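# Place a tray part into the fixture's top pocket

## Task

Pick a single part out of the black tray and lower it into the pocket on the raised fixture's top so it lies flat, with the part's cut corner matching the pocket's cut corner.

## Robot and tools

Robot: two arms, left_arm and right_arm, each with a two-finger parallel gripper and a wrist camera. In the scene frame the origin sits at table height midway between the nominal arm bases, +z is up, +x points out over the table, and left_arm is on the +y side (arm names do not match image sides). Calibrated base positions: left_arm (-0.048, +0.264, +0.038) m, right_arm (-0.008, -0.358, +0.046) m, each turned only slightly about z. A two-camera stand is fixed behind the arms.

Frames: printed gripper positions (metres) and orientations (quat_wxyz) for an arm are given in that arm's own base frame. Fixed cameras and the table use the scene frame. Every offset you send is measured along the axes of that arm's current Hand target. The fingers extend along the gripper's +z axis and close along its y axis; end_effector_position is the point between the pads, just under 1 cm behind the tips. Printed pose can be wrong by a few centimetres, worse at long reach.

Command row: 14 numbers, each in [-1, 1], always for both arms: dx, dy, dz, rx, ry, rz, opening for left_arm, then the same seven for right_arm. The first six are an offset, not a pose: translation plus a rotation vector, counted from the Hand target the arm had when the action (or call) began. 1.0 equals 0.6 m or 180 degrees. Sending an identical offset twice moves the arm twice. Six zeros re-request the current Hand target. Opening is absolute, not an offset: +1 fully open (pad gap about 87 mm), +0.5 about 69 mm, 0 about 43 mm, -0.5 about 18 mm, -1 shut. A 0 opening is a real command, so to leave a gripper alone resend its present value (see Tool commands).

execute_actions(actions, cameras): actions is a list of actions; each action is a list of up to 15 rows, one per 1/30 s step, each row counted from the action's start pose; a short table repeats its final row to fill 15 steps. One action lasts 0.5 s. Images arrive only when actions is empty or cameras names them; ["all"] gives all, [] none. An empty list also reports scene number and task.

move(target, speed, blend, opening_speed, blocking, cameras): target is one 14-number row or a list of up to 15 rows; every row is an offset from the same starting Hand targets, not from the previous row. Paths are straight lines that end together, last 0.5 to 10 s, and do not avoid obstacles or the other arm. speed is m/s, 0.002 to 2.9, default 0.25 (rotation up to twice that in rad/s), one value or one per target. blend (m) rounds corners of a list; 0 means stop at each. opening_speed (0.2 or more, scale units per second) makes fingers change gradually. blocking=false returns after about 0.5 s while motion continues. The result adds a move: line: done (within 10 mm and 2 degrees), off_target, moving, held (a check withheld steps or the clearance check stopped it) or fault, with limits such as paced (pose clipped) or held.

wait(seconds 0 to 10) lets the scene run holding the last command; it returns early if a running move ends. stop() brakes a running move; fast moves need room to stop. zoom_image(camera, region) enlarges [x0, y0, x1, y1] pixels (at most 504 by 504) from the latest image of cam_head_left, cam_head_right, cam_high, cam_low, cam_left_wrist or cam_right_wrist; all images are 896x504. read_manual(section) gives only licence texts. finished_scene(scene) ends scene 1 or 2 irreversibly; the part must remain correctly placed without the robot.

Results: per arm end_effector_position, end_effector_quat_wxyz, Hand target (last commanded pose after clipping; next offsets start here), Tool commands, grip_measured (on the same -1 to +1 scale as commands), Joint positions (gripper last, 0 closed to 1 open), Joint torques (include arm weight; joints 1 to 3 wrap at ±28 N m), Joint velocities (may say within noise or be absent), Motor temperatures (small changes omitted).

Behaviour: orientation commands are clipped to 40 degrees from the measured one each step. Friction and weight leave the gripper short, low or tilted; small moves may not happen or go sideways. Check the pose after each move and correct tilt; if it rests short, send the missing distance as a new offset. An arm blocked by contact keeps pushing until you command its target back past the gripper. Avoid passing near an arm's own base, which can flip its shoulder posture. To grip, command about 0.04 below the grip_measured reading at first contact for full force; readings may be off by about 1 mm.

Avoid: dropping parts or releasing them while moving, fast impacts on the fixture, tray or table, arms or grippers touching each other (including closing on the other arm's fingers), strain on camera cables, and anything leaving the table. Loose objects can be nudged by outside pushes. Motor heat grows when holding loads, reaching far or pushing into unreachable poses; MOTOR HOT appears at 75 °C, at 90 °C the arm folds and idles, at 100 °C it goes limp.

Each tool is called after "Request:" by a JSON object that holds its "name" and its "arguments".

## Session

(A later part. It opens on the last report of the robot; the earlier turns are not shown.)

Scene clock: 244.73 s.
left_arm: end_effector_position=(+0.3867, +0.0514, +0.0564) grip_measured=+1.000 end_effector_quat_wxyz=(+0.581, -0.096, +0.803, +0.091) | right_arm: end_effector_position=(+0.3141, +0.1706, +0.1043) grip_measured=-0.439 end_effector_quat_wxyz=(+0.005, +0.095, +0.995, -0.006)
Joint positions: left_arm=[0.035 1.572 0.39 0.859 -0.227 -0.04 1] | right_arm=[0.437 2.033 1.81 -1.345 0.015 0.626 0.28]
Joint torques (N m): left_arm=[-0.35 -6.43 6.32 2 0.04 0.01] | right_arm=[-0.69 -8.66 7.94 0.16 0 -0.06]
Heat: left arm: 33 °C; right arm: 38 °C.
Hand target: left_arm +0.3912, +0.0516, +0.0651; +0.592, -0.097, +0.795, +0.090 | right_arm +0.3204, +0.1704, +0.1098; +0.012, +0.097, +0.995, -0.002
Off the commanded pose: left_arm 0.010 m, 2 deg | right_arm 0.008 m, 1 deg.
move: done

Request:
{"name": "move", "arguments": {"target": [0,0,0,0,0,0,1,-0.003,0.002,0.001,0,0,0,-0.49], "speed": 0.1}}

Request:
{"name": "move", "arguments": {"target": [0,0,0,0,0,0,1,0,0,0.008,0,0,0,-0.49], "speed": 0.1, "cameras": ["cam_right_wrist","cam_head_left","cam_head_right"]}}

Request:
{"name": "zoom_image", "arguments": {"camera": "cam_right_wrist", "region": [340, 130, 560, 350]}}

Request:
{"name": "zoom_image", "arguments": {"camera": "cam_head_left", "region": [430, 180, 510, 260]}}

Request:
{"name": "zoom_image", "arguments": {"camera": "cam_head_right", "region": [420, 180, 500, 260]}}

Scene clock: 252.23 s.
left_arm: end_effector_position=(+0.3867, +0.0514, +0.0564) grip_measured=+1.000 end_effector_quat_wxyz=(+0.581, -0.096, +0.803, +0.091) | right_arm: end_effector_position=(+0.3148, +0.1709, +0.1042) grip_measured=-0.439 end_effector_quat_wxyz=(+0.003, +0.094, +0.995, -0.007)
Joint positions: left_arm=[0.035 1.572 0.39 0.859 -0.227 -0.04 1] | right_arm=[0.437 2.042 1.822 -1.354 0.015 0.626 0.28]
Joint torques (N m): left_arm=[-0.35 -6.45 6.35 1.99 0.04 0.01] | right_arm=[-0.7 -8.69 7.91 0.21 0 -0.06]
Heat: left arm: 33 °C; right arm: 37 °C.
Hand target: left_arm +0.3912, +0.0516, +0.0651; +0.592, -0.097, +0.795, +0.090 | right_arm +0.3224, +0.1713, +0.1092; +0.012, +0.097, +0.995, -0.002
Off the commanded pose: left_arm 0.010 m, 2 deg | right_arm 0.009 m, 1 deg.
move: done

Scene clock: 252.93 s.
left_arm: end_effector_position=(+0.3867, +0.0514, +0.0564) grip_measured=+1.000 end_effector_quat_wxyz=(+0.581, -0.096, +0.803, +0.091) | right_arm: end_effector_position=(+0.3149, +0.1709, +0.1041) grip_measured=-0.439 end_effector_quat_wxyz=(+0.003, +0.094, +0.995, -0.007)
Joint positions: left_arm=[0.035 1.572 0.39 0.859 -0.227 -0.04 1] | right_arm=[0.437 2.042 1.822 -1.353 0.015 0.626 0.28]
Joint torques (N m): left_arm=[-0.34 -6.42 6.34 1.99 0.04 0.01] | right_arm=[-0.73 -8.66 6.56 0.39 0 -0.07]
Heat: left arm: 33 °C; right arm: 37 °C.
Hand target: left_arm +0.3912, +0.0516, +0.0651; +0.592, -0.097, +0.795, +0.090 | right_arm +0.3226, +0.1713, +0.1044; +0.012, +0.097, +0.995, -0.002
Off the commanded pose: left_arm 0.010 m, 2 deg | right_arm 0.008 m, 1 deg.
move: done
Images, in order (width x height): cam_head_left 896x504, cam_head_right 896x504, cam_right_wrist 896x504.

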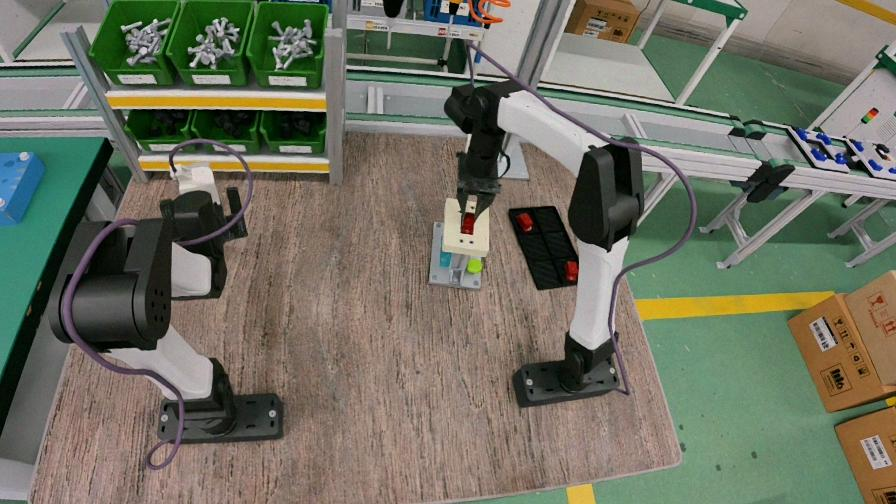

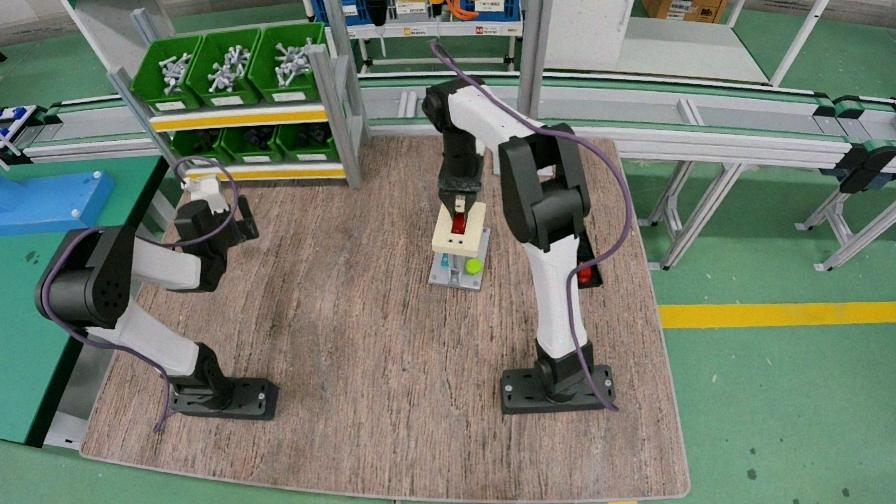

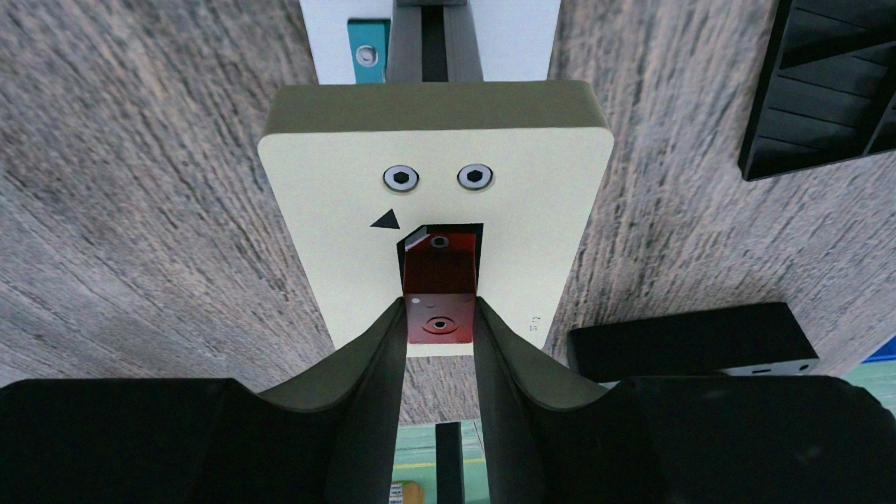

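Scaled by 2.291 from the camera's 896x504 image, which has a finer 1280x720 frame.

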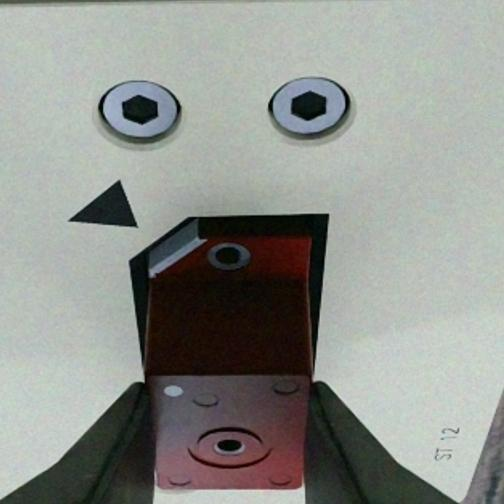

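Scaled by 6.300 from the camera's 896x504 image, which has a finer 1280x720 frame.

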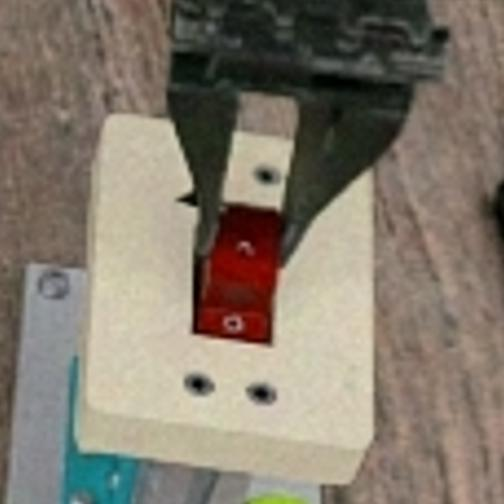

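Scaled by 6.300 from the camera's 896x504 image, which has a finer 1280x720 frame.

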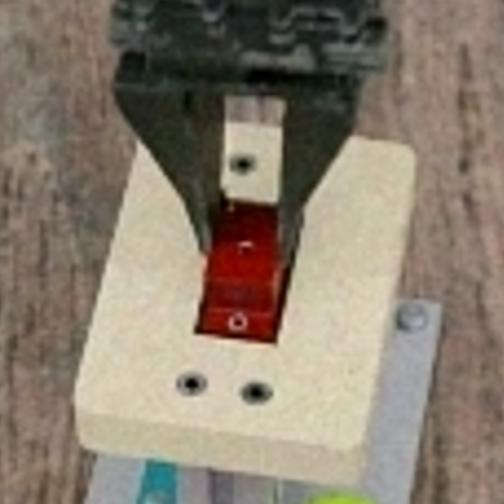

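Request:
{"name": "move", "arguments": {"target": [0,0,0,0,0,0,1,-0.002,0.001,0.006,0,0,0,-0.49], "speed": 0.1}}

Request:
{"name": "move", "arguments": {"target": [0,0,0,0,0,0,1,-0.001,0.001,0.005,0,0,0,-0.49], "speed": 0.1}}

Scene clock: 257.13 s.
left_arm: end_effector_position=(+0.3867, +0.0514, +0.0564) grip_measured=+1.000 end_effector_quat_wxyz=(+0.581, -0.096, +0.803, +0.091) | right_arm: end_effector_position=(+0.3150, +0.1709, +0.1040) grip_measured=-0.439 end_effector_quat_wxyz=(+0.003, +0.094, +0.996, -0.007)
Joint positions: left_arm=[0.035 1.572 0.39 0.859 -0.227 -0.04 1] | right_arm=[0.437 2.042 1.822 -1.353 0.015 0.624 0.28]
Joint torques (N m): left_arm=[-0.35 -6.42 6.31 1.99 0.04 0.01] | right_arm=[-0.8 -8.21 6.12 0.51 0 -0.06]
Heat: left arm: 33 °C; right arm: 36 °C.
Hand target: left_arm +0.3912, +0.0516, +0.0651; +0.592, -0.097, +0.795, +0.090 | right_arm +0.3239, +0.1716, +0.1009; +0.012, +0.097, +0.995, -0.002
Off the commanded pose: left_arm 0.010 m, 2 deg | right_arm 0.010 m, 1 deg.
move: done

Scene clock: 257.83 s.
left_arm: end_effector_position=(+0.3867, +0.0514, +0.0564) grip_measured=+1.000 end_effector_quat_wxyz=(+0.581, -0.096, +0.803, +0.091) | right_arm: end_effector_position=(+0.3152, +0.1710, +0.1037) grip_measured=-0.439 end_effector_quat_wxyz=(+0.003, +0.093, +0.996, -0.007)
Joint positions: left_arm=[0.035 1.572 0.39 0.859 -0.227 -0.04 1] | right_arm=[0.437 2.043 1.822 -1.352 0.015 0.624 0.28]
Joint torques (N m): left_arm=[-0.36 -6.42 6.34 1.99 0.04 0.01] | right_arm=[-0.77 -7.92 5.61 0.6 0.01 -0.05]
Heat: left arm: 33 °C; right arm: 36 °C.
Hand target: left_arm +0.3912, +0.0516, +0.0651; +0.592, -0.097, +0.795, +0.090 | right_arm +0.3248, +0.1721, +0.0978; +0.012, +0.097, +0.995, -0.002
Off the commanded pose: left_arm 0.010 m, 2 deg | right_arm 0.011 m, 1 deg.
move: off_target (right_arm)

Request:
{"name": "move", "arguments": {"target": [0,0,0,0,0,0,1,-0.001,0.003,-0.008,0,0,0.01,-0.49], "speed": 0.1}}

Request:
{"name": "move", "arguments": {"target": [0,0,0,0,0,0,1,-0.002,0.002,0.008,0,0,0,-0.49], "speed": 0.1, "cameras": ["cam_right_wrist","cam_head_left","cam_head_right"]}}

Request:
{"name": "zoom_image", "arguments": {"camera": "cam_right_wrist", "region": [340, 130, 560, 350]}}

Request:
{"name": "zoom_image", "arguments": {"camera": "cam_head_left", "region": [445, 200, 485, 240]}}

Request:
{"name": "zoom_image", "arguments": {"camera": "cam_head_right", "region": [438, 200, 478, 240]}}

Scene clock: 271.57 s.
left_arm: end_effector_position=(+0.3867, +0.0514, +0.0564) grip_measured=+1.000 end_effector_quat_wxyz=(+0.581, -0.096, +0.803, +0.091) | right_arm: end_effector_position=(+0.3150, +0.1711, +0.1037) grip_measured=-0.439 end_effector_quat_wxyz=(+0.002, +0.102, +0.995, -0.008)
Joint positions: left_arm=[0.035 1.572 0.39 0.859 -0.227 -0.04 1] | right_arm=[0.435 2.043 1.822 -1.354 0.015 0.64 0.28]
Joint torques (N m): left_arm=[-0.35 -6.43 6.35 2 0.04 0.01] | right_arm=[-0.62 -7.73 7.36 0.42 0 0.11]
Heat: left arm: 34 °C; right arm: 33 °C.
Hand target: left_arm +0.3912, +0.0516, +0.0651; +0.592, -0.097, +0.795, +0.090 | right_arm +0.3255, +0.1739, +0.1027; +0.012, +0.112, +0.994, -0.001
Off the commanded pose: left_arm 0.010 m, 2 deg | right_arm 0.011 m, 2 deg.
move: off_target (right_arm)

Scene clock: 272.27 s.
left_arm: end_effector_position=(+0.3867, +0.0514, +0.0564) grip_measured=+1.000 end_effector_quat_wxyz=(+0.581, -0.096, +0.803, +0.091) | right_arm: end_effector_position=(+0.3149, +0.1711, +0.1034) grip_measured=-0.439 end_effector_quat_wxyz=(+0.001, +0.102, +0.995, -0.008)
Joint positions: left_arm=[0.035 1.572 0.39 0.859 -0.227 -0.04 1] | right_arm=[0.435 2.044 1.822 -1.354 0.015 0.64 0.28]
Joint torques (N m): left_arm=[-0.34 -6.42 6.32 1.99 0.04 0.01] | right_arm=[-0.58 -7.16 6.75 0.56 0 0.1]
Heat: left arm: 34 °C; right arm: 33 °C.
Hand target: left_arm +0.3912, +0.0516, +0.0651; +0.592, -0.097, +0.795, +0.090 | right_arm +0.3270, +0.1747, +0.0979; +0.012, +0.112, +0.994, -0.001
Off the commanded pose: left_arm 0.010 m, 2 deg | right_arm 0.014 m, 2 deg.
move: off_target (right_arm)
Images, in order (width x height): cam_head_left 896x504, cam_head_right 896x504, cam_right_wrist 896x504.

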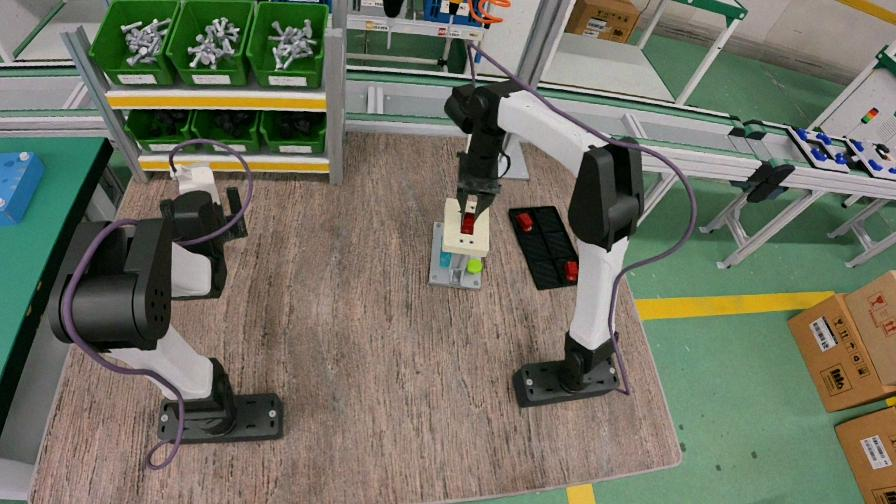

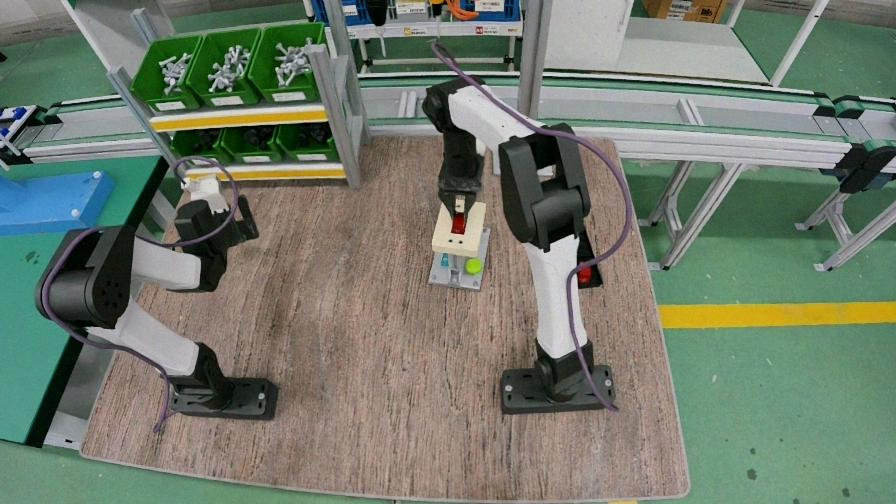

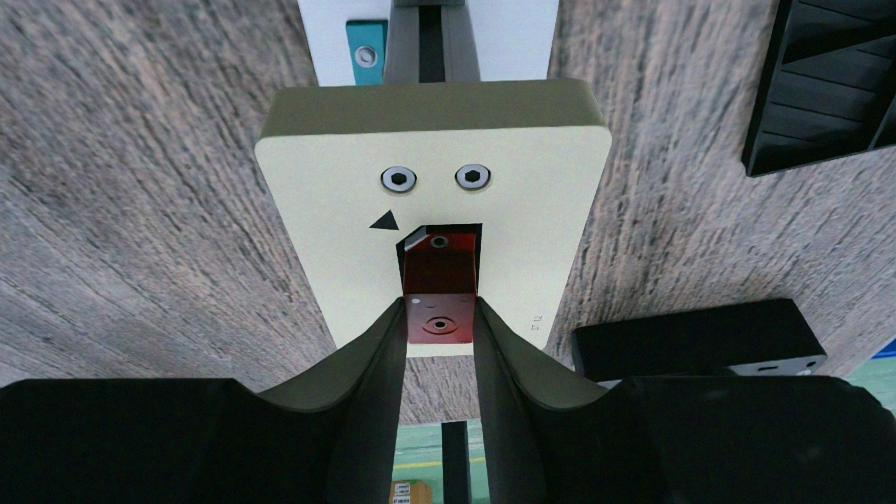

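Scaled by 2.291 from the camera's 896x504 image, which has a finer 1280x720 frame.

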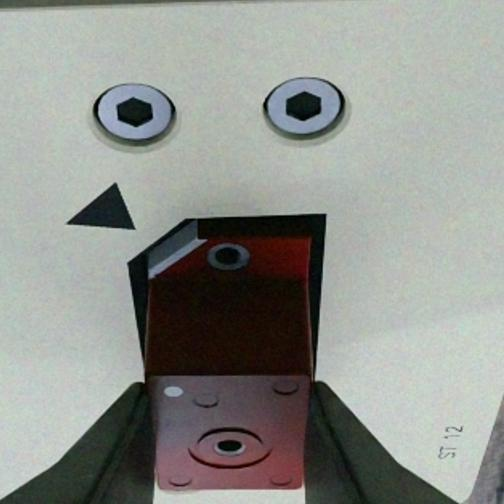

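Scaled by 12.600 from the camera's 896x504 image, which has a finer 1280x720 frame.

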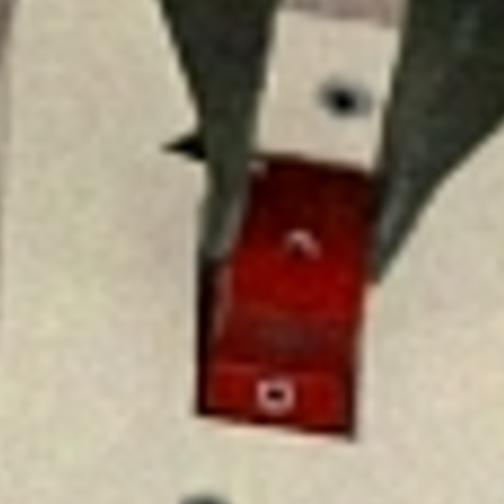

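Scaled by 12.600 from the camera's 896x504 image, which has a finer 1280x720 frame.

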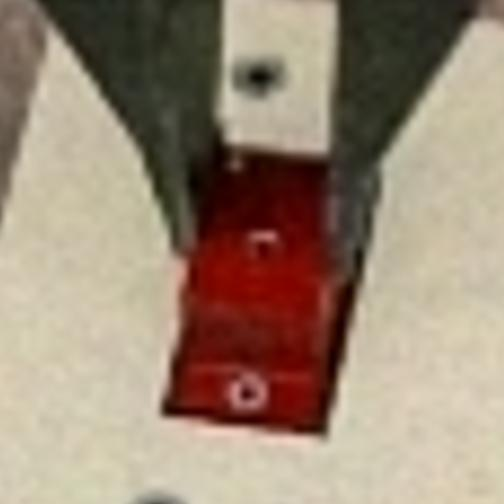

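Request:
{"name": "zoom_image", "arguments": {"camera": "cam_right_wrist", "region": [390, 210, 490, 270]}}

Scaled by 5.040 from the camera's 896x504 image, which has a finer 1280x720 frame.

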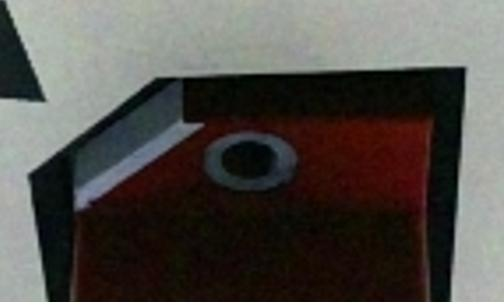

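Request:
{"name": "move", "arguments": {"target": [0,0,0,0,0,0,1,0.012,-0.003,-0.011,0,0,0,-0.49], "speed": 0.1}}

Request:
{"name": "move", "arguments": {"target": [0,0,0,0,0,0,1,0,0,0,0,0,0,-0.2], "opening_speed": 0.3, "cameras": ["cam_right_wrist","cam_head_left","cam_head_right"]}}

Request:
{"name": "zoom_image", "arguments": {"camera": "cam_right_wrist", "region": [370, 200, 510, 350]}}

Request:
{"name": "zoom_image", "arguments": {"camera": "cam_head_left", "region": [445, 200, 485, 240]}}

Scene clock: 293.47 s.
left_arm: end_effector_position=(+0.3867, +0.0514, +0.0564) grip_measured=+1.000 end_effector_quat_wxyz=(+0.581, -0.096, +0.803, +0.091) | right_arm: end_effector_position=(+0.3148, +0.1713, +0.1034) grip_measured=-0.439 end_effector_quat_wxyz=(+0.001, +0.105, +0.994, -0.008)
Joint positions: left_arm=[0.035 1.572 0.39 0.859 -0.227 -0.04 1] | right_arm=[0.435 2.044 1.822 -1.355 0.015 0.647 0.28]
Joint torques (N m): left_arm=[-0.36 -6.42 6.34 1.99 0.04 0.01] | right_arm=[0.14 -9.65 5.53 0.45 0 0.11]
Heat: left arm: 34 °C; right arm: 32 °C.
Hand target: left_arm +0.3912, +0.0516, +0.0651; +0.592, -0.097, +0.795, +0.090 | right_arm +0.3195, +0.1746, +0.1043; +0.012, +0.112, +0.994, -0.001
Off the commanded pose: left_arm 0.010 m, 2 deg | right_arm 0.006 m, 2 deg.
move: done

Scene clock: 294.63 s.
left_arm: end_effector_position=(+0.3867, +0.0514, +0.0564) grip_measured=+1.000 end_effector_quat_wxyz=(+0.581, -0.096, +0.803, +0.091) | right_arm: end_effector_position=(+0.3176, +0.1728, +0.1030) grip_measured=-0.200 end_effector_quat_wxyz=(+0.006, +0.108, +0.994, -0.005)
Joint positions: left_arm=[0.035 1.572 0.39 0.859 -0.227 -0.04 1] | right_arm=[0.435 2.044 1.822 -1.343 0.015 0.653 0.4]
Joint torques (N m): left_arm=[-0.34 -6.43 6.32 1.99 0.04 0.01] | right_arm=[0.14 -9.68 5.52 0.35 0.01 0.06]
Heat: left arm: 34 °C; right arm: 32 °C.
Hand target: left_arm +0.3912, +0.0516, +0.0651; +0.592, -0.097, +0.795, +0.090 | right_arm +0.3195, +0.1746, +0.1043; +0.012, +0.112, +0.994, -0.001
Off the commanded pose: left_arm 0.010 m, 2 deg | right_arm 0.003 m, 1 deg.
move: done
Images, in order (width x height): cam_head_left 896x504, cam_head_right 896x504, cam_right_wrist 896x504.

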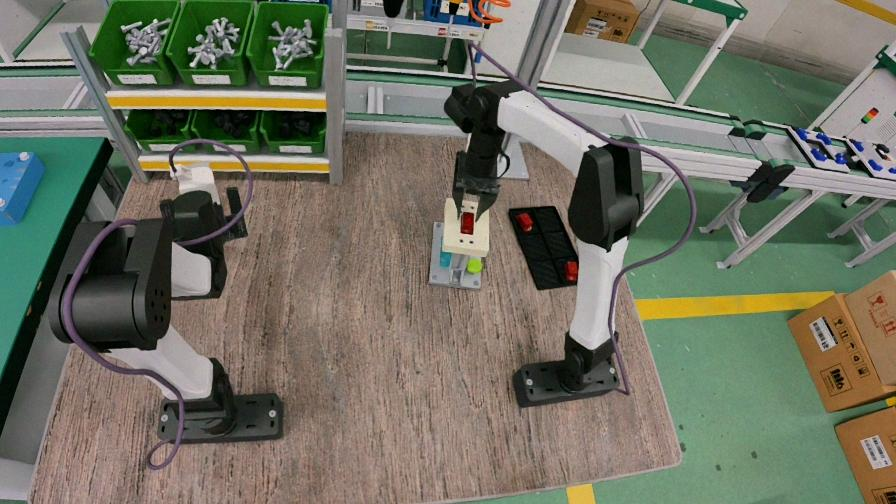

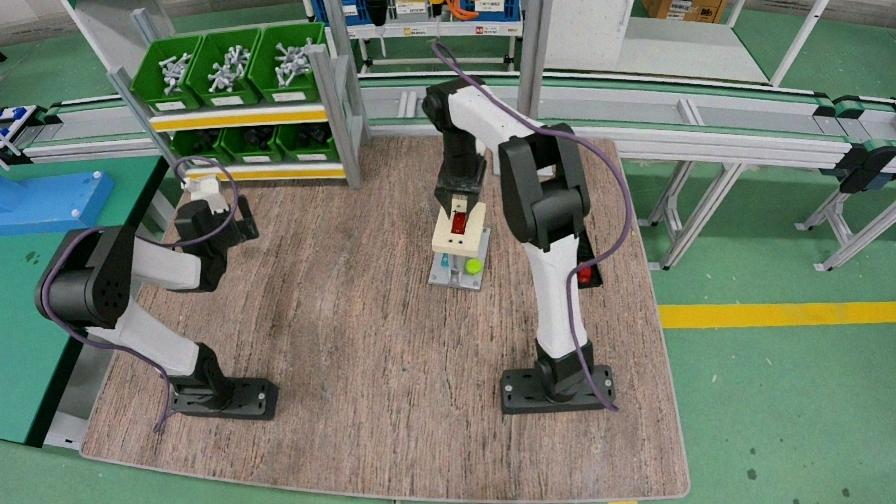

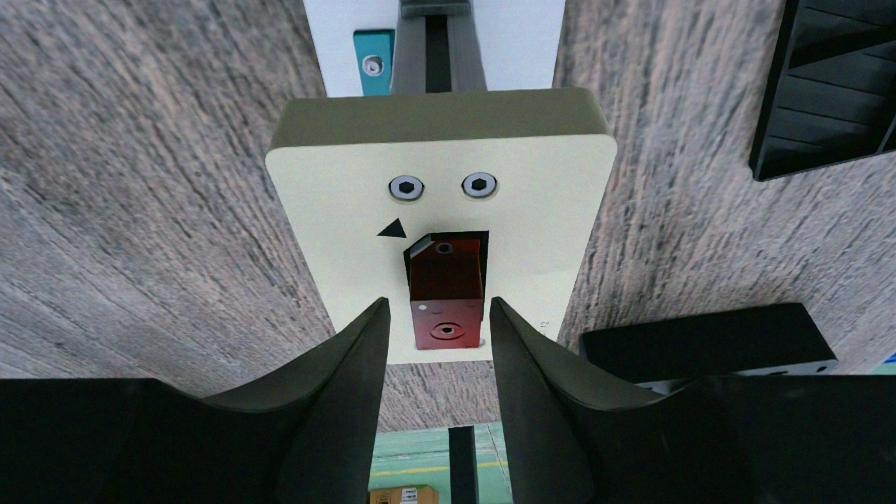

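Scaled by 3.360 from the camera's 896x504 image, which has a finer 1280x720 frame.

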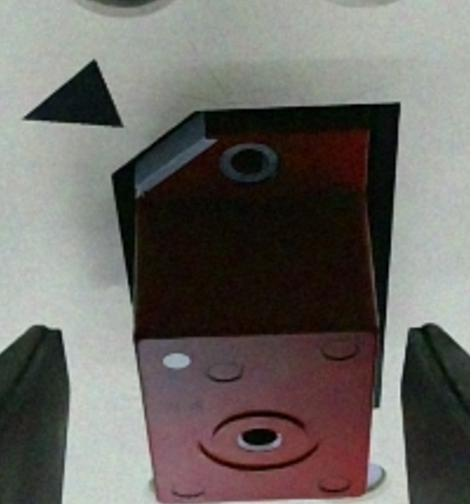

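Scaled by 12.600 from the camera's 896x504 image, which has a finer 1280x720 frame.

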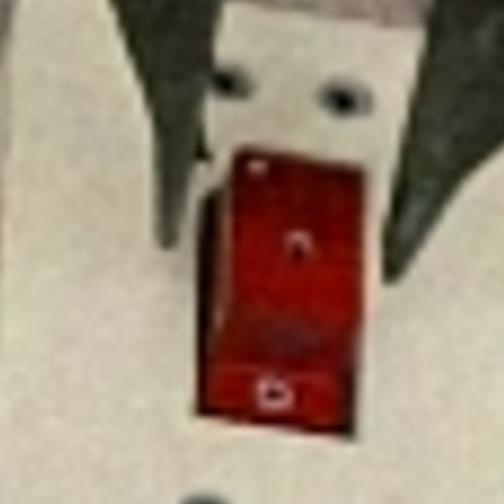

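Request:
{"name": "move", "arguments": {"target": [[0,0,0,0,0,0,1,0,0,-0.06,0,0,0,0],[0,0,0,0,0,0,1,0.12,0,-0.12,0,0.1,0,0]], "speed": [0.1,0.3], "blend": [0.01,0], "cameras": ["cam_right_wrist","cam_head_left","cam_head_right"]}}

Request:
{"name": "zoom_image", "arguments": {"camera": "cam_head_left", "region": [440, 190, 500, 250]}}

Request:
{"name": "zoom_image", "arguments": {"camera": "cam_right_wrist", "region": [360, 130, 540, 330]}}

Scene clock: 300.07 s.
left_arm: end_effector_position=(+0.3867, +0.0514, +0.0564) grip_measured=+1.000 end_effector_quat_wxyz=(+0.581, -0.096, +0.803, +0.091) | right_arm: end_effector_position=(+0.2527, +0.1901, +0.1682) grip_measured=+0.000 end_effector_quat_wxyz=(-0.078, +0.119, +0.988, +0.064)
Joint positions: left_arm=[0.035 1.572 0.39 0.859 -0.227 -0.04 1] | right_arm=[0.455 1.917 1.856 -1.573 -0.192 0.69 0.5]
Joint torques (N m): left_arm=[-0.35 -6.43 6.34 1.99 0.04 0.01] | right_arm=[0.25 -10.13 4.62 0.07 -0.24 0.06]
Heat: left arm: 34 °C; right arm: 33 °C.
Hand target: left_arm +0.3912, +0.0516, +0.0651; +0.592, -0.097, +0.795, +0.090 | right_arm +0.2475, +0.1910, +0.1745; -0.143, +0.111, +0.983, +0.016
Off the commanded pose: left_arm 0.010 m, 2 deg | right_arm 0.008 m, 9 deg.
joint sent to its limit (right arm) — joint 4 (wrist pitch), lower limit. The joint targets are off in orientation, not in position.
move: off_target (right_arm)
Images, in order (width x height): cam_head_left 896x504, cam_head_right 896x504, cam_right_wrist 896x504.

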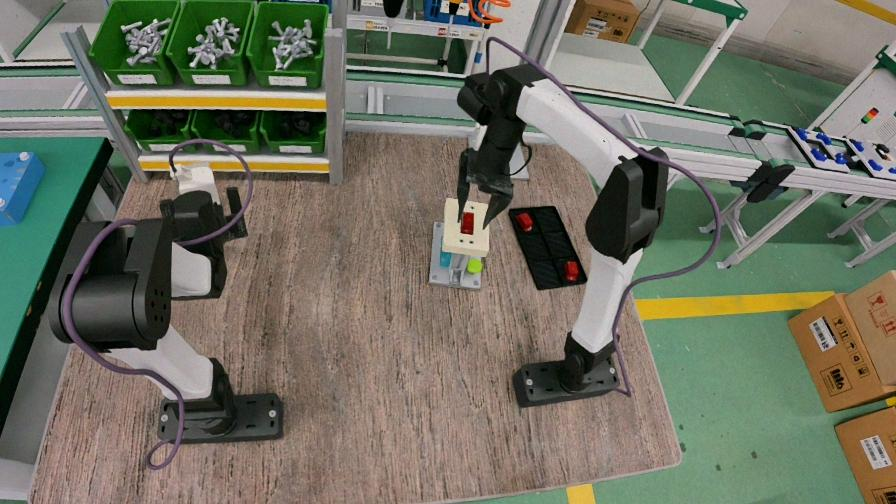

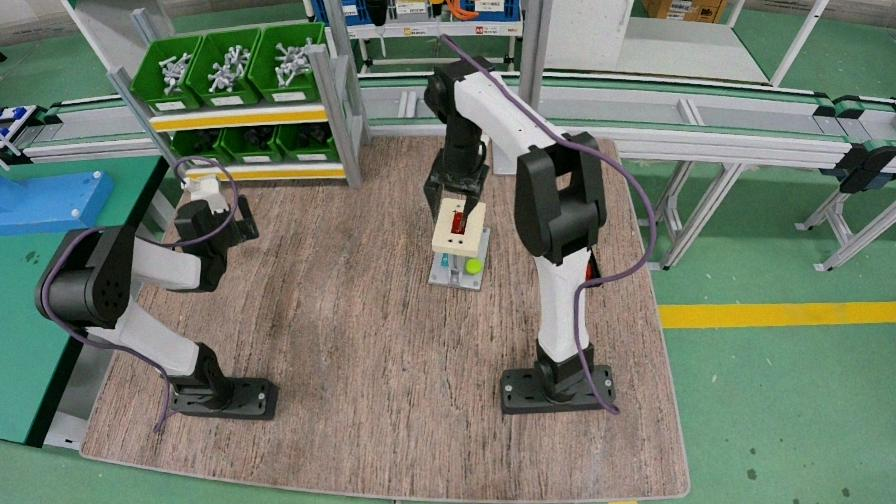

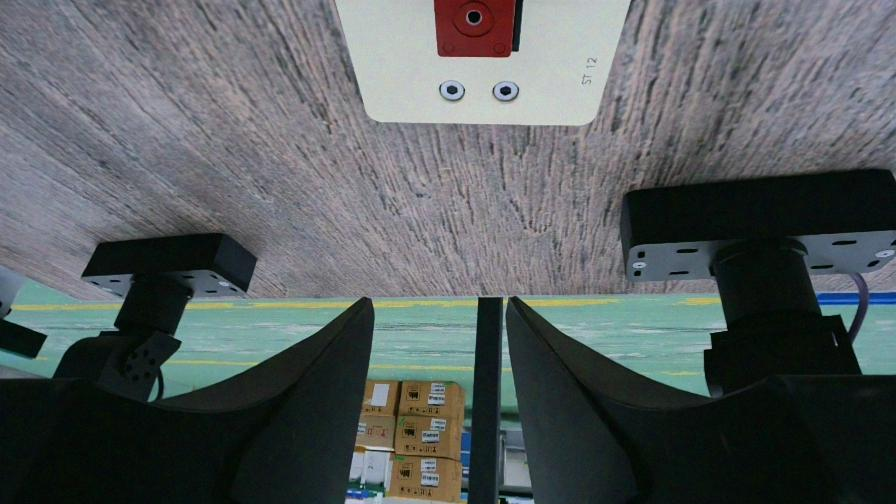

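Scaled by 8.400 from the camera's 896x504 image, which has a finer 1280x720 frame.

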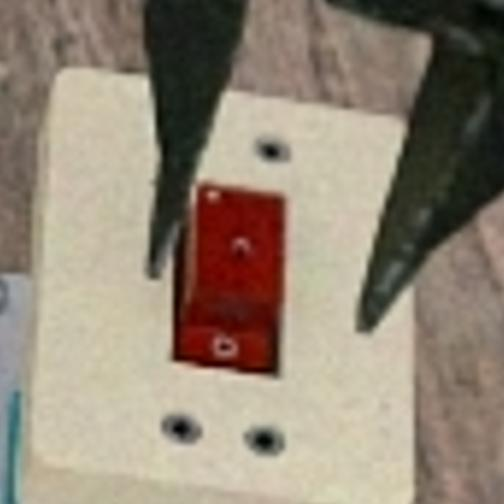

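Scaled by 2.520 from the camera's 896x504 image, which has a finer 1280x720 frame.

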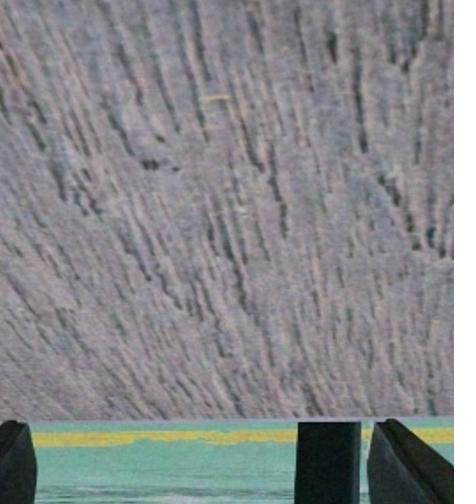

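Request:
{"name": "move", "arguments": {"target": [0,0,0,0,0,0,1,-0.04,0,-0.08,0,-0.36,0,0], "speed": 0.4, "cameras": ["cam_right_wrist","cam_head_left"]}}

Request:
{"name": "zoom_image", "arguments": {"camera": "cam_right_wrist", "region": [340, 130, 560, 330]}}

Request:
{"name": "zoom_image", "arguments": {"camera": "cam_head_left", "region": [440, 190, 500, 250]}}

Scene clock: 308.27 s.
left_arm: end_effector_position=(+0.3867, +0.0514, +0.0564) grip_measured=+1.000 end_effector_quat_wxyz=(+0.581, -0.096, +0.803, +0.091) | right_arm: end_effector_position=(+0.2841, +0.1831, +0.2083) grip_measured=+0.000 end_effector_quat_wxyz=(+0.396, +0.099, +0.911, -0.054)
Joint positions: left_arm=[0.035 1.572 0.39 0.859 -0.227 -0.04 1] | right_arm=[0.839 1.492 1.443 -1.055 0.704 0.883 0.5]
Joint torques (N m): left_arm=[-0.35 -6.43 6.34 2 0.04 0.01] | right_arm=[0.55 -7.45 5.19 1.09 0.42 -0.03]
Heat: left arm: 34 °C; right arm: 34 °C.
Hand target: left_arm +0.3912, +0.0516, +0.0651; +0.592, -0.097, +0.795, +0.090 | right_arm +0.2833, +0.1829, +0.2136; +0.406, +0.102, +0.907, -0.046
Off the commanded pose: left_arm 0.010 m, 2 deg | right_arm 0.005 m, 2 deg.
move: done
Images, in order (width x height): cam_head_left 896x504, cam_right_wrist 896x504.

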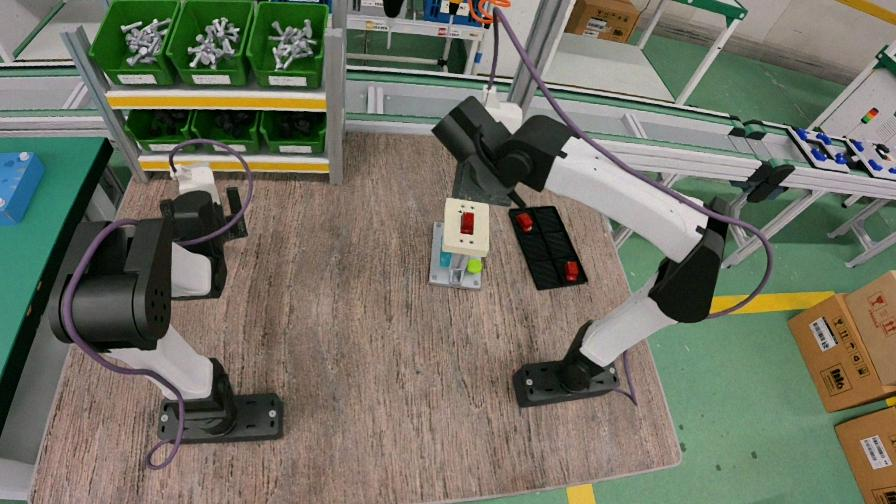

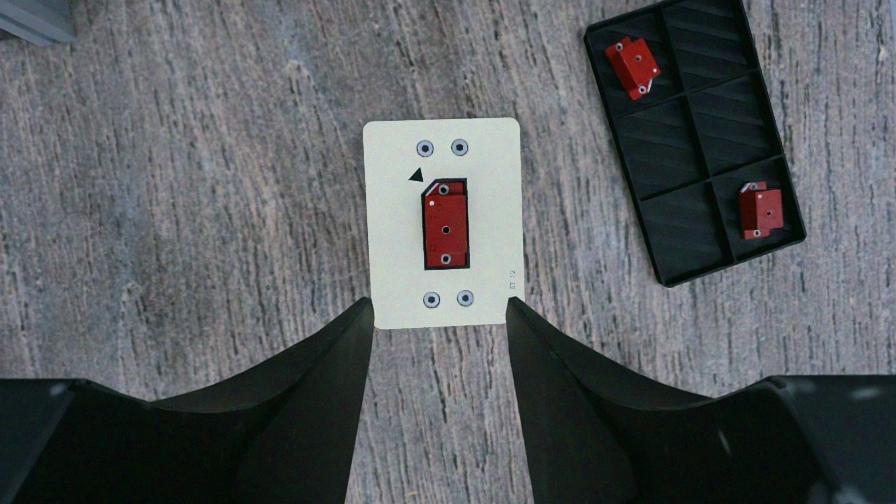

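Scaled by 2.291 from the camera's 896x504 image, which has a finer 1280x720 frame.

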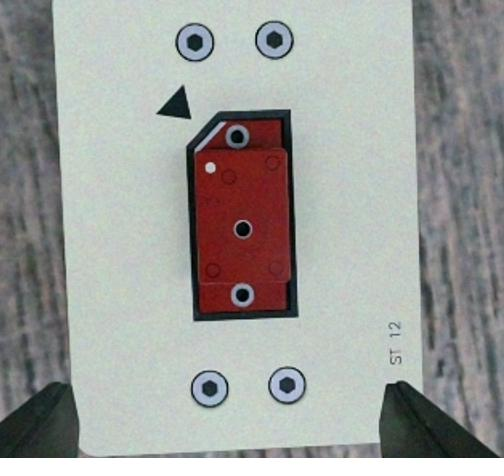

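Scaled by 8.400 from the camera's 896x504 image, which has a finer 1280x720 frame.

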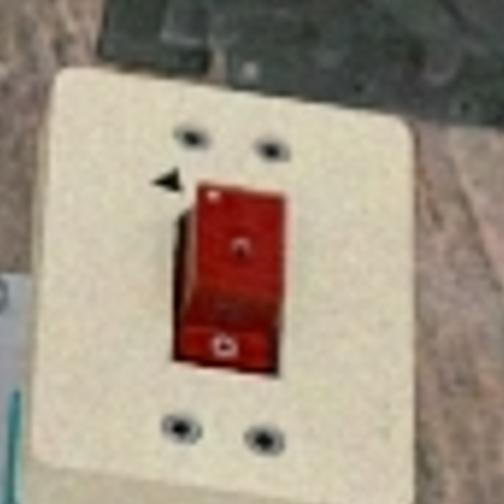

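Part is centred with clear margins on all sides: seated.

Request:
{"name": "finished_scene", "arguments": {"scene": 2}}

The scene is finished: the task was done.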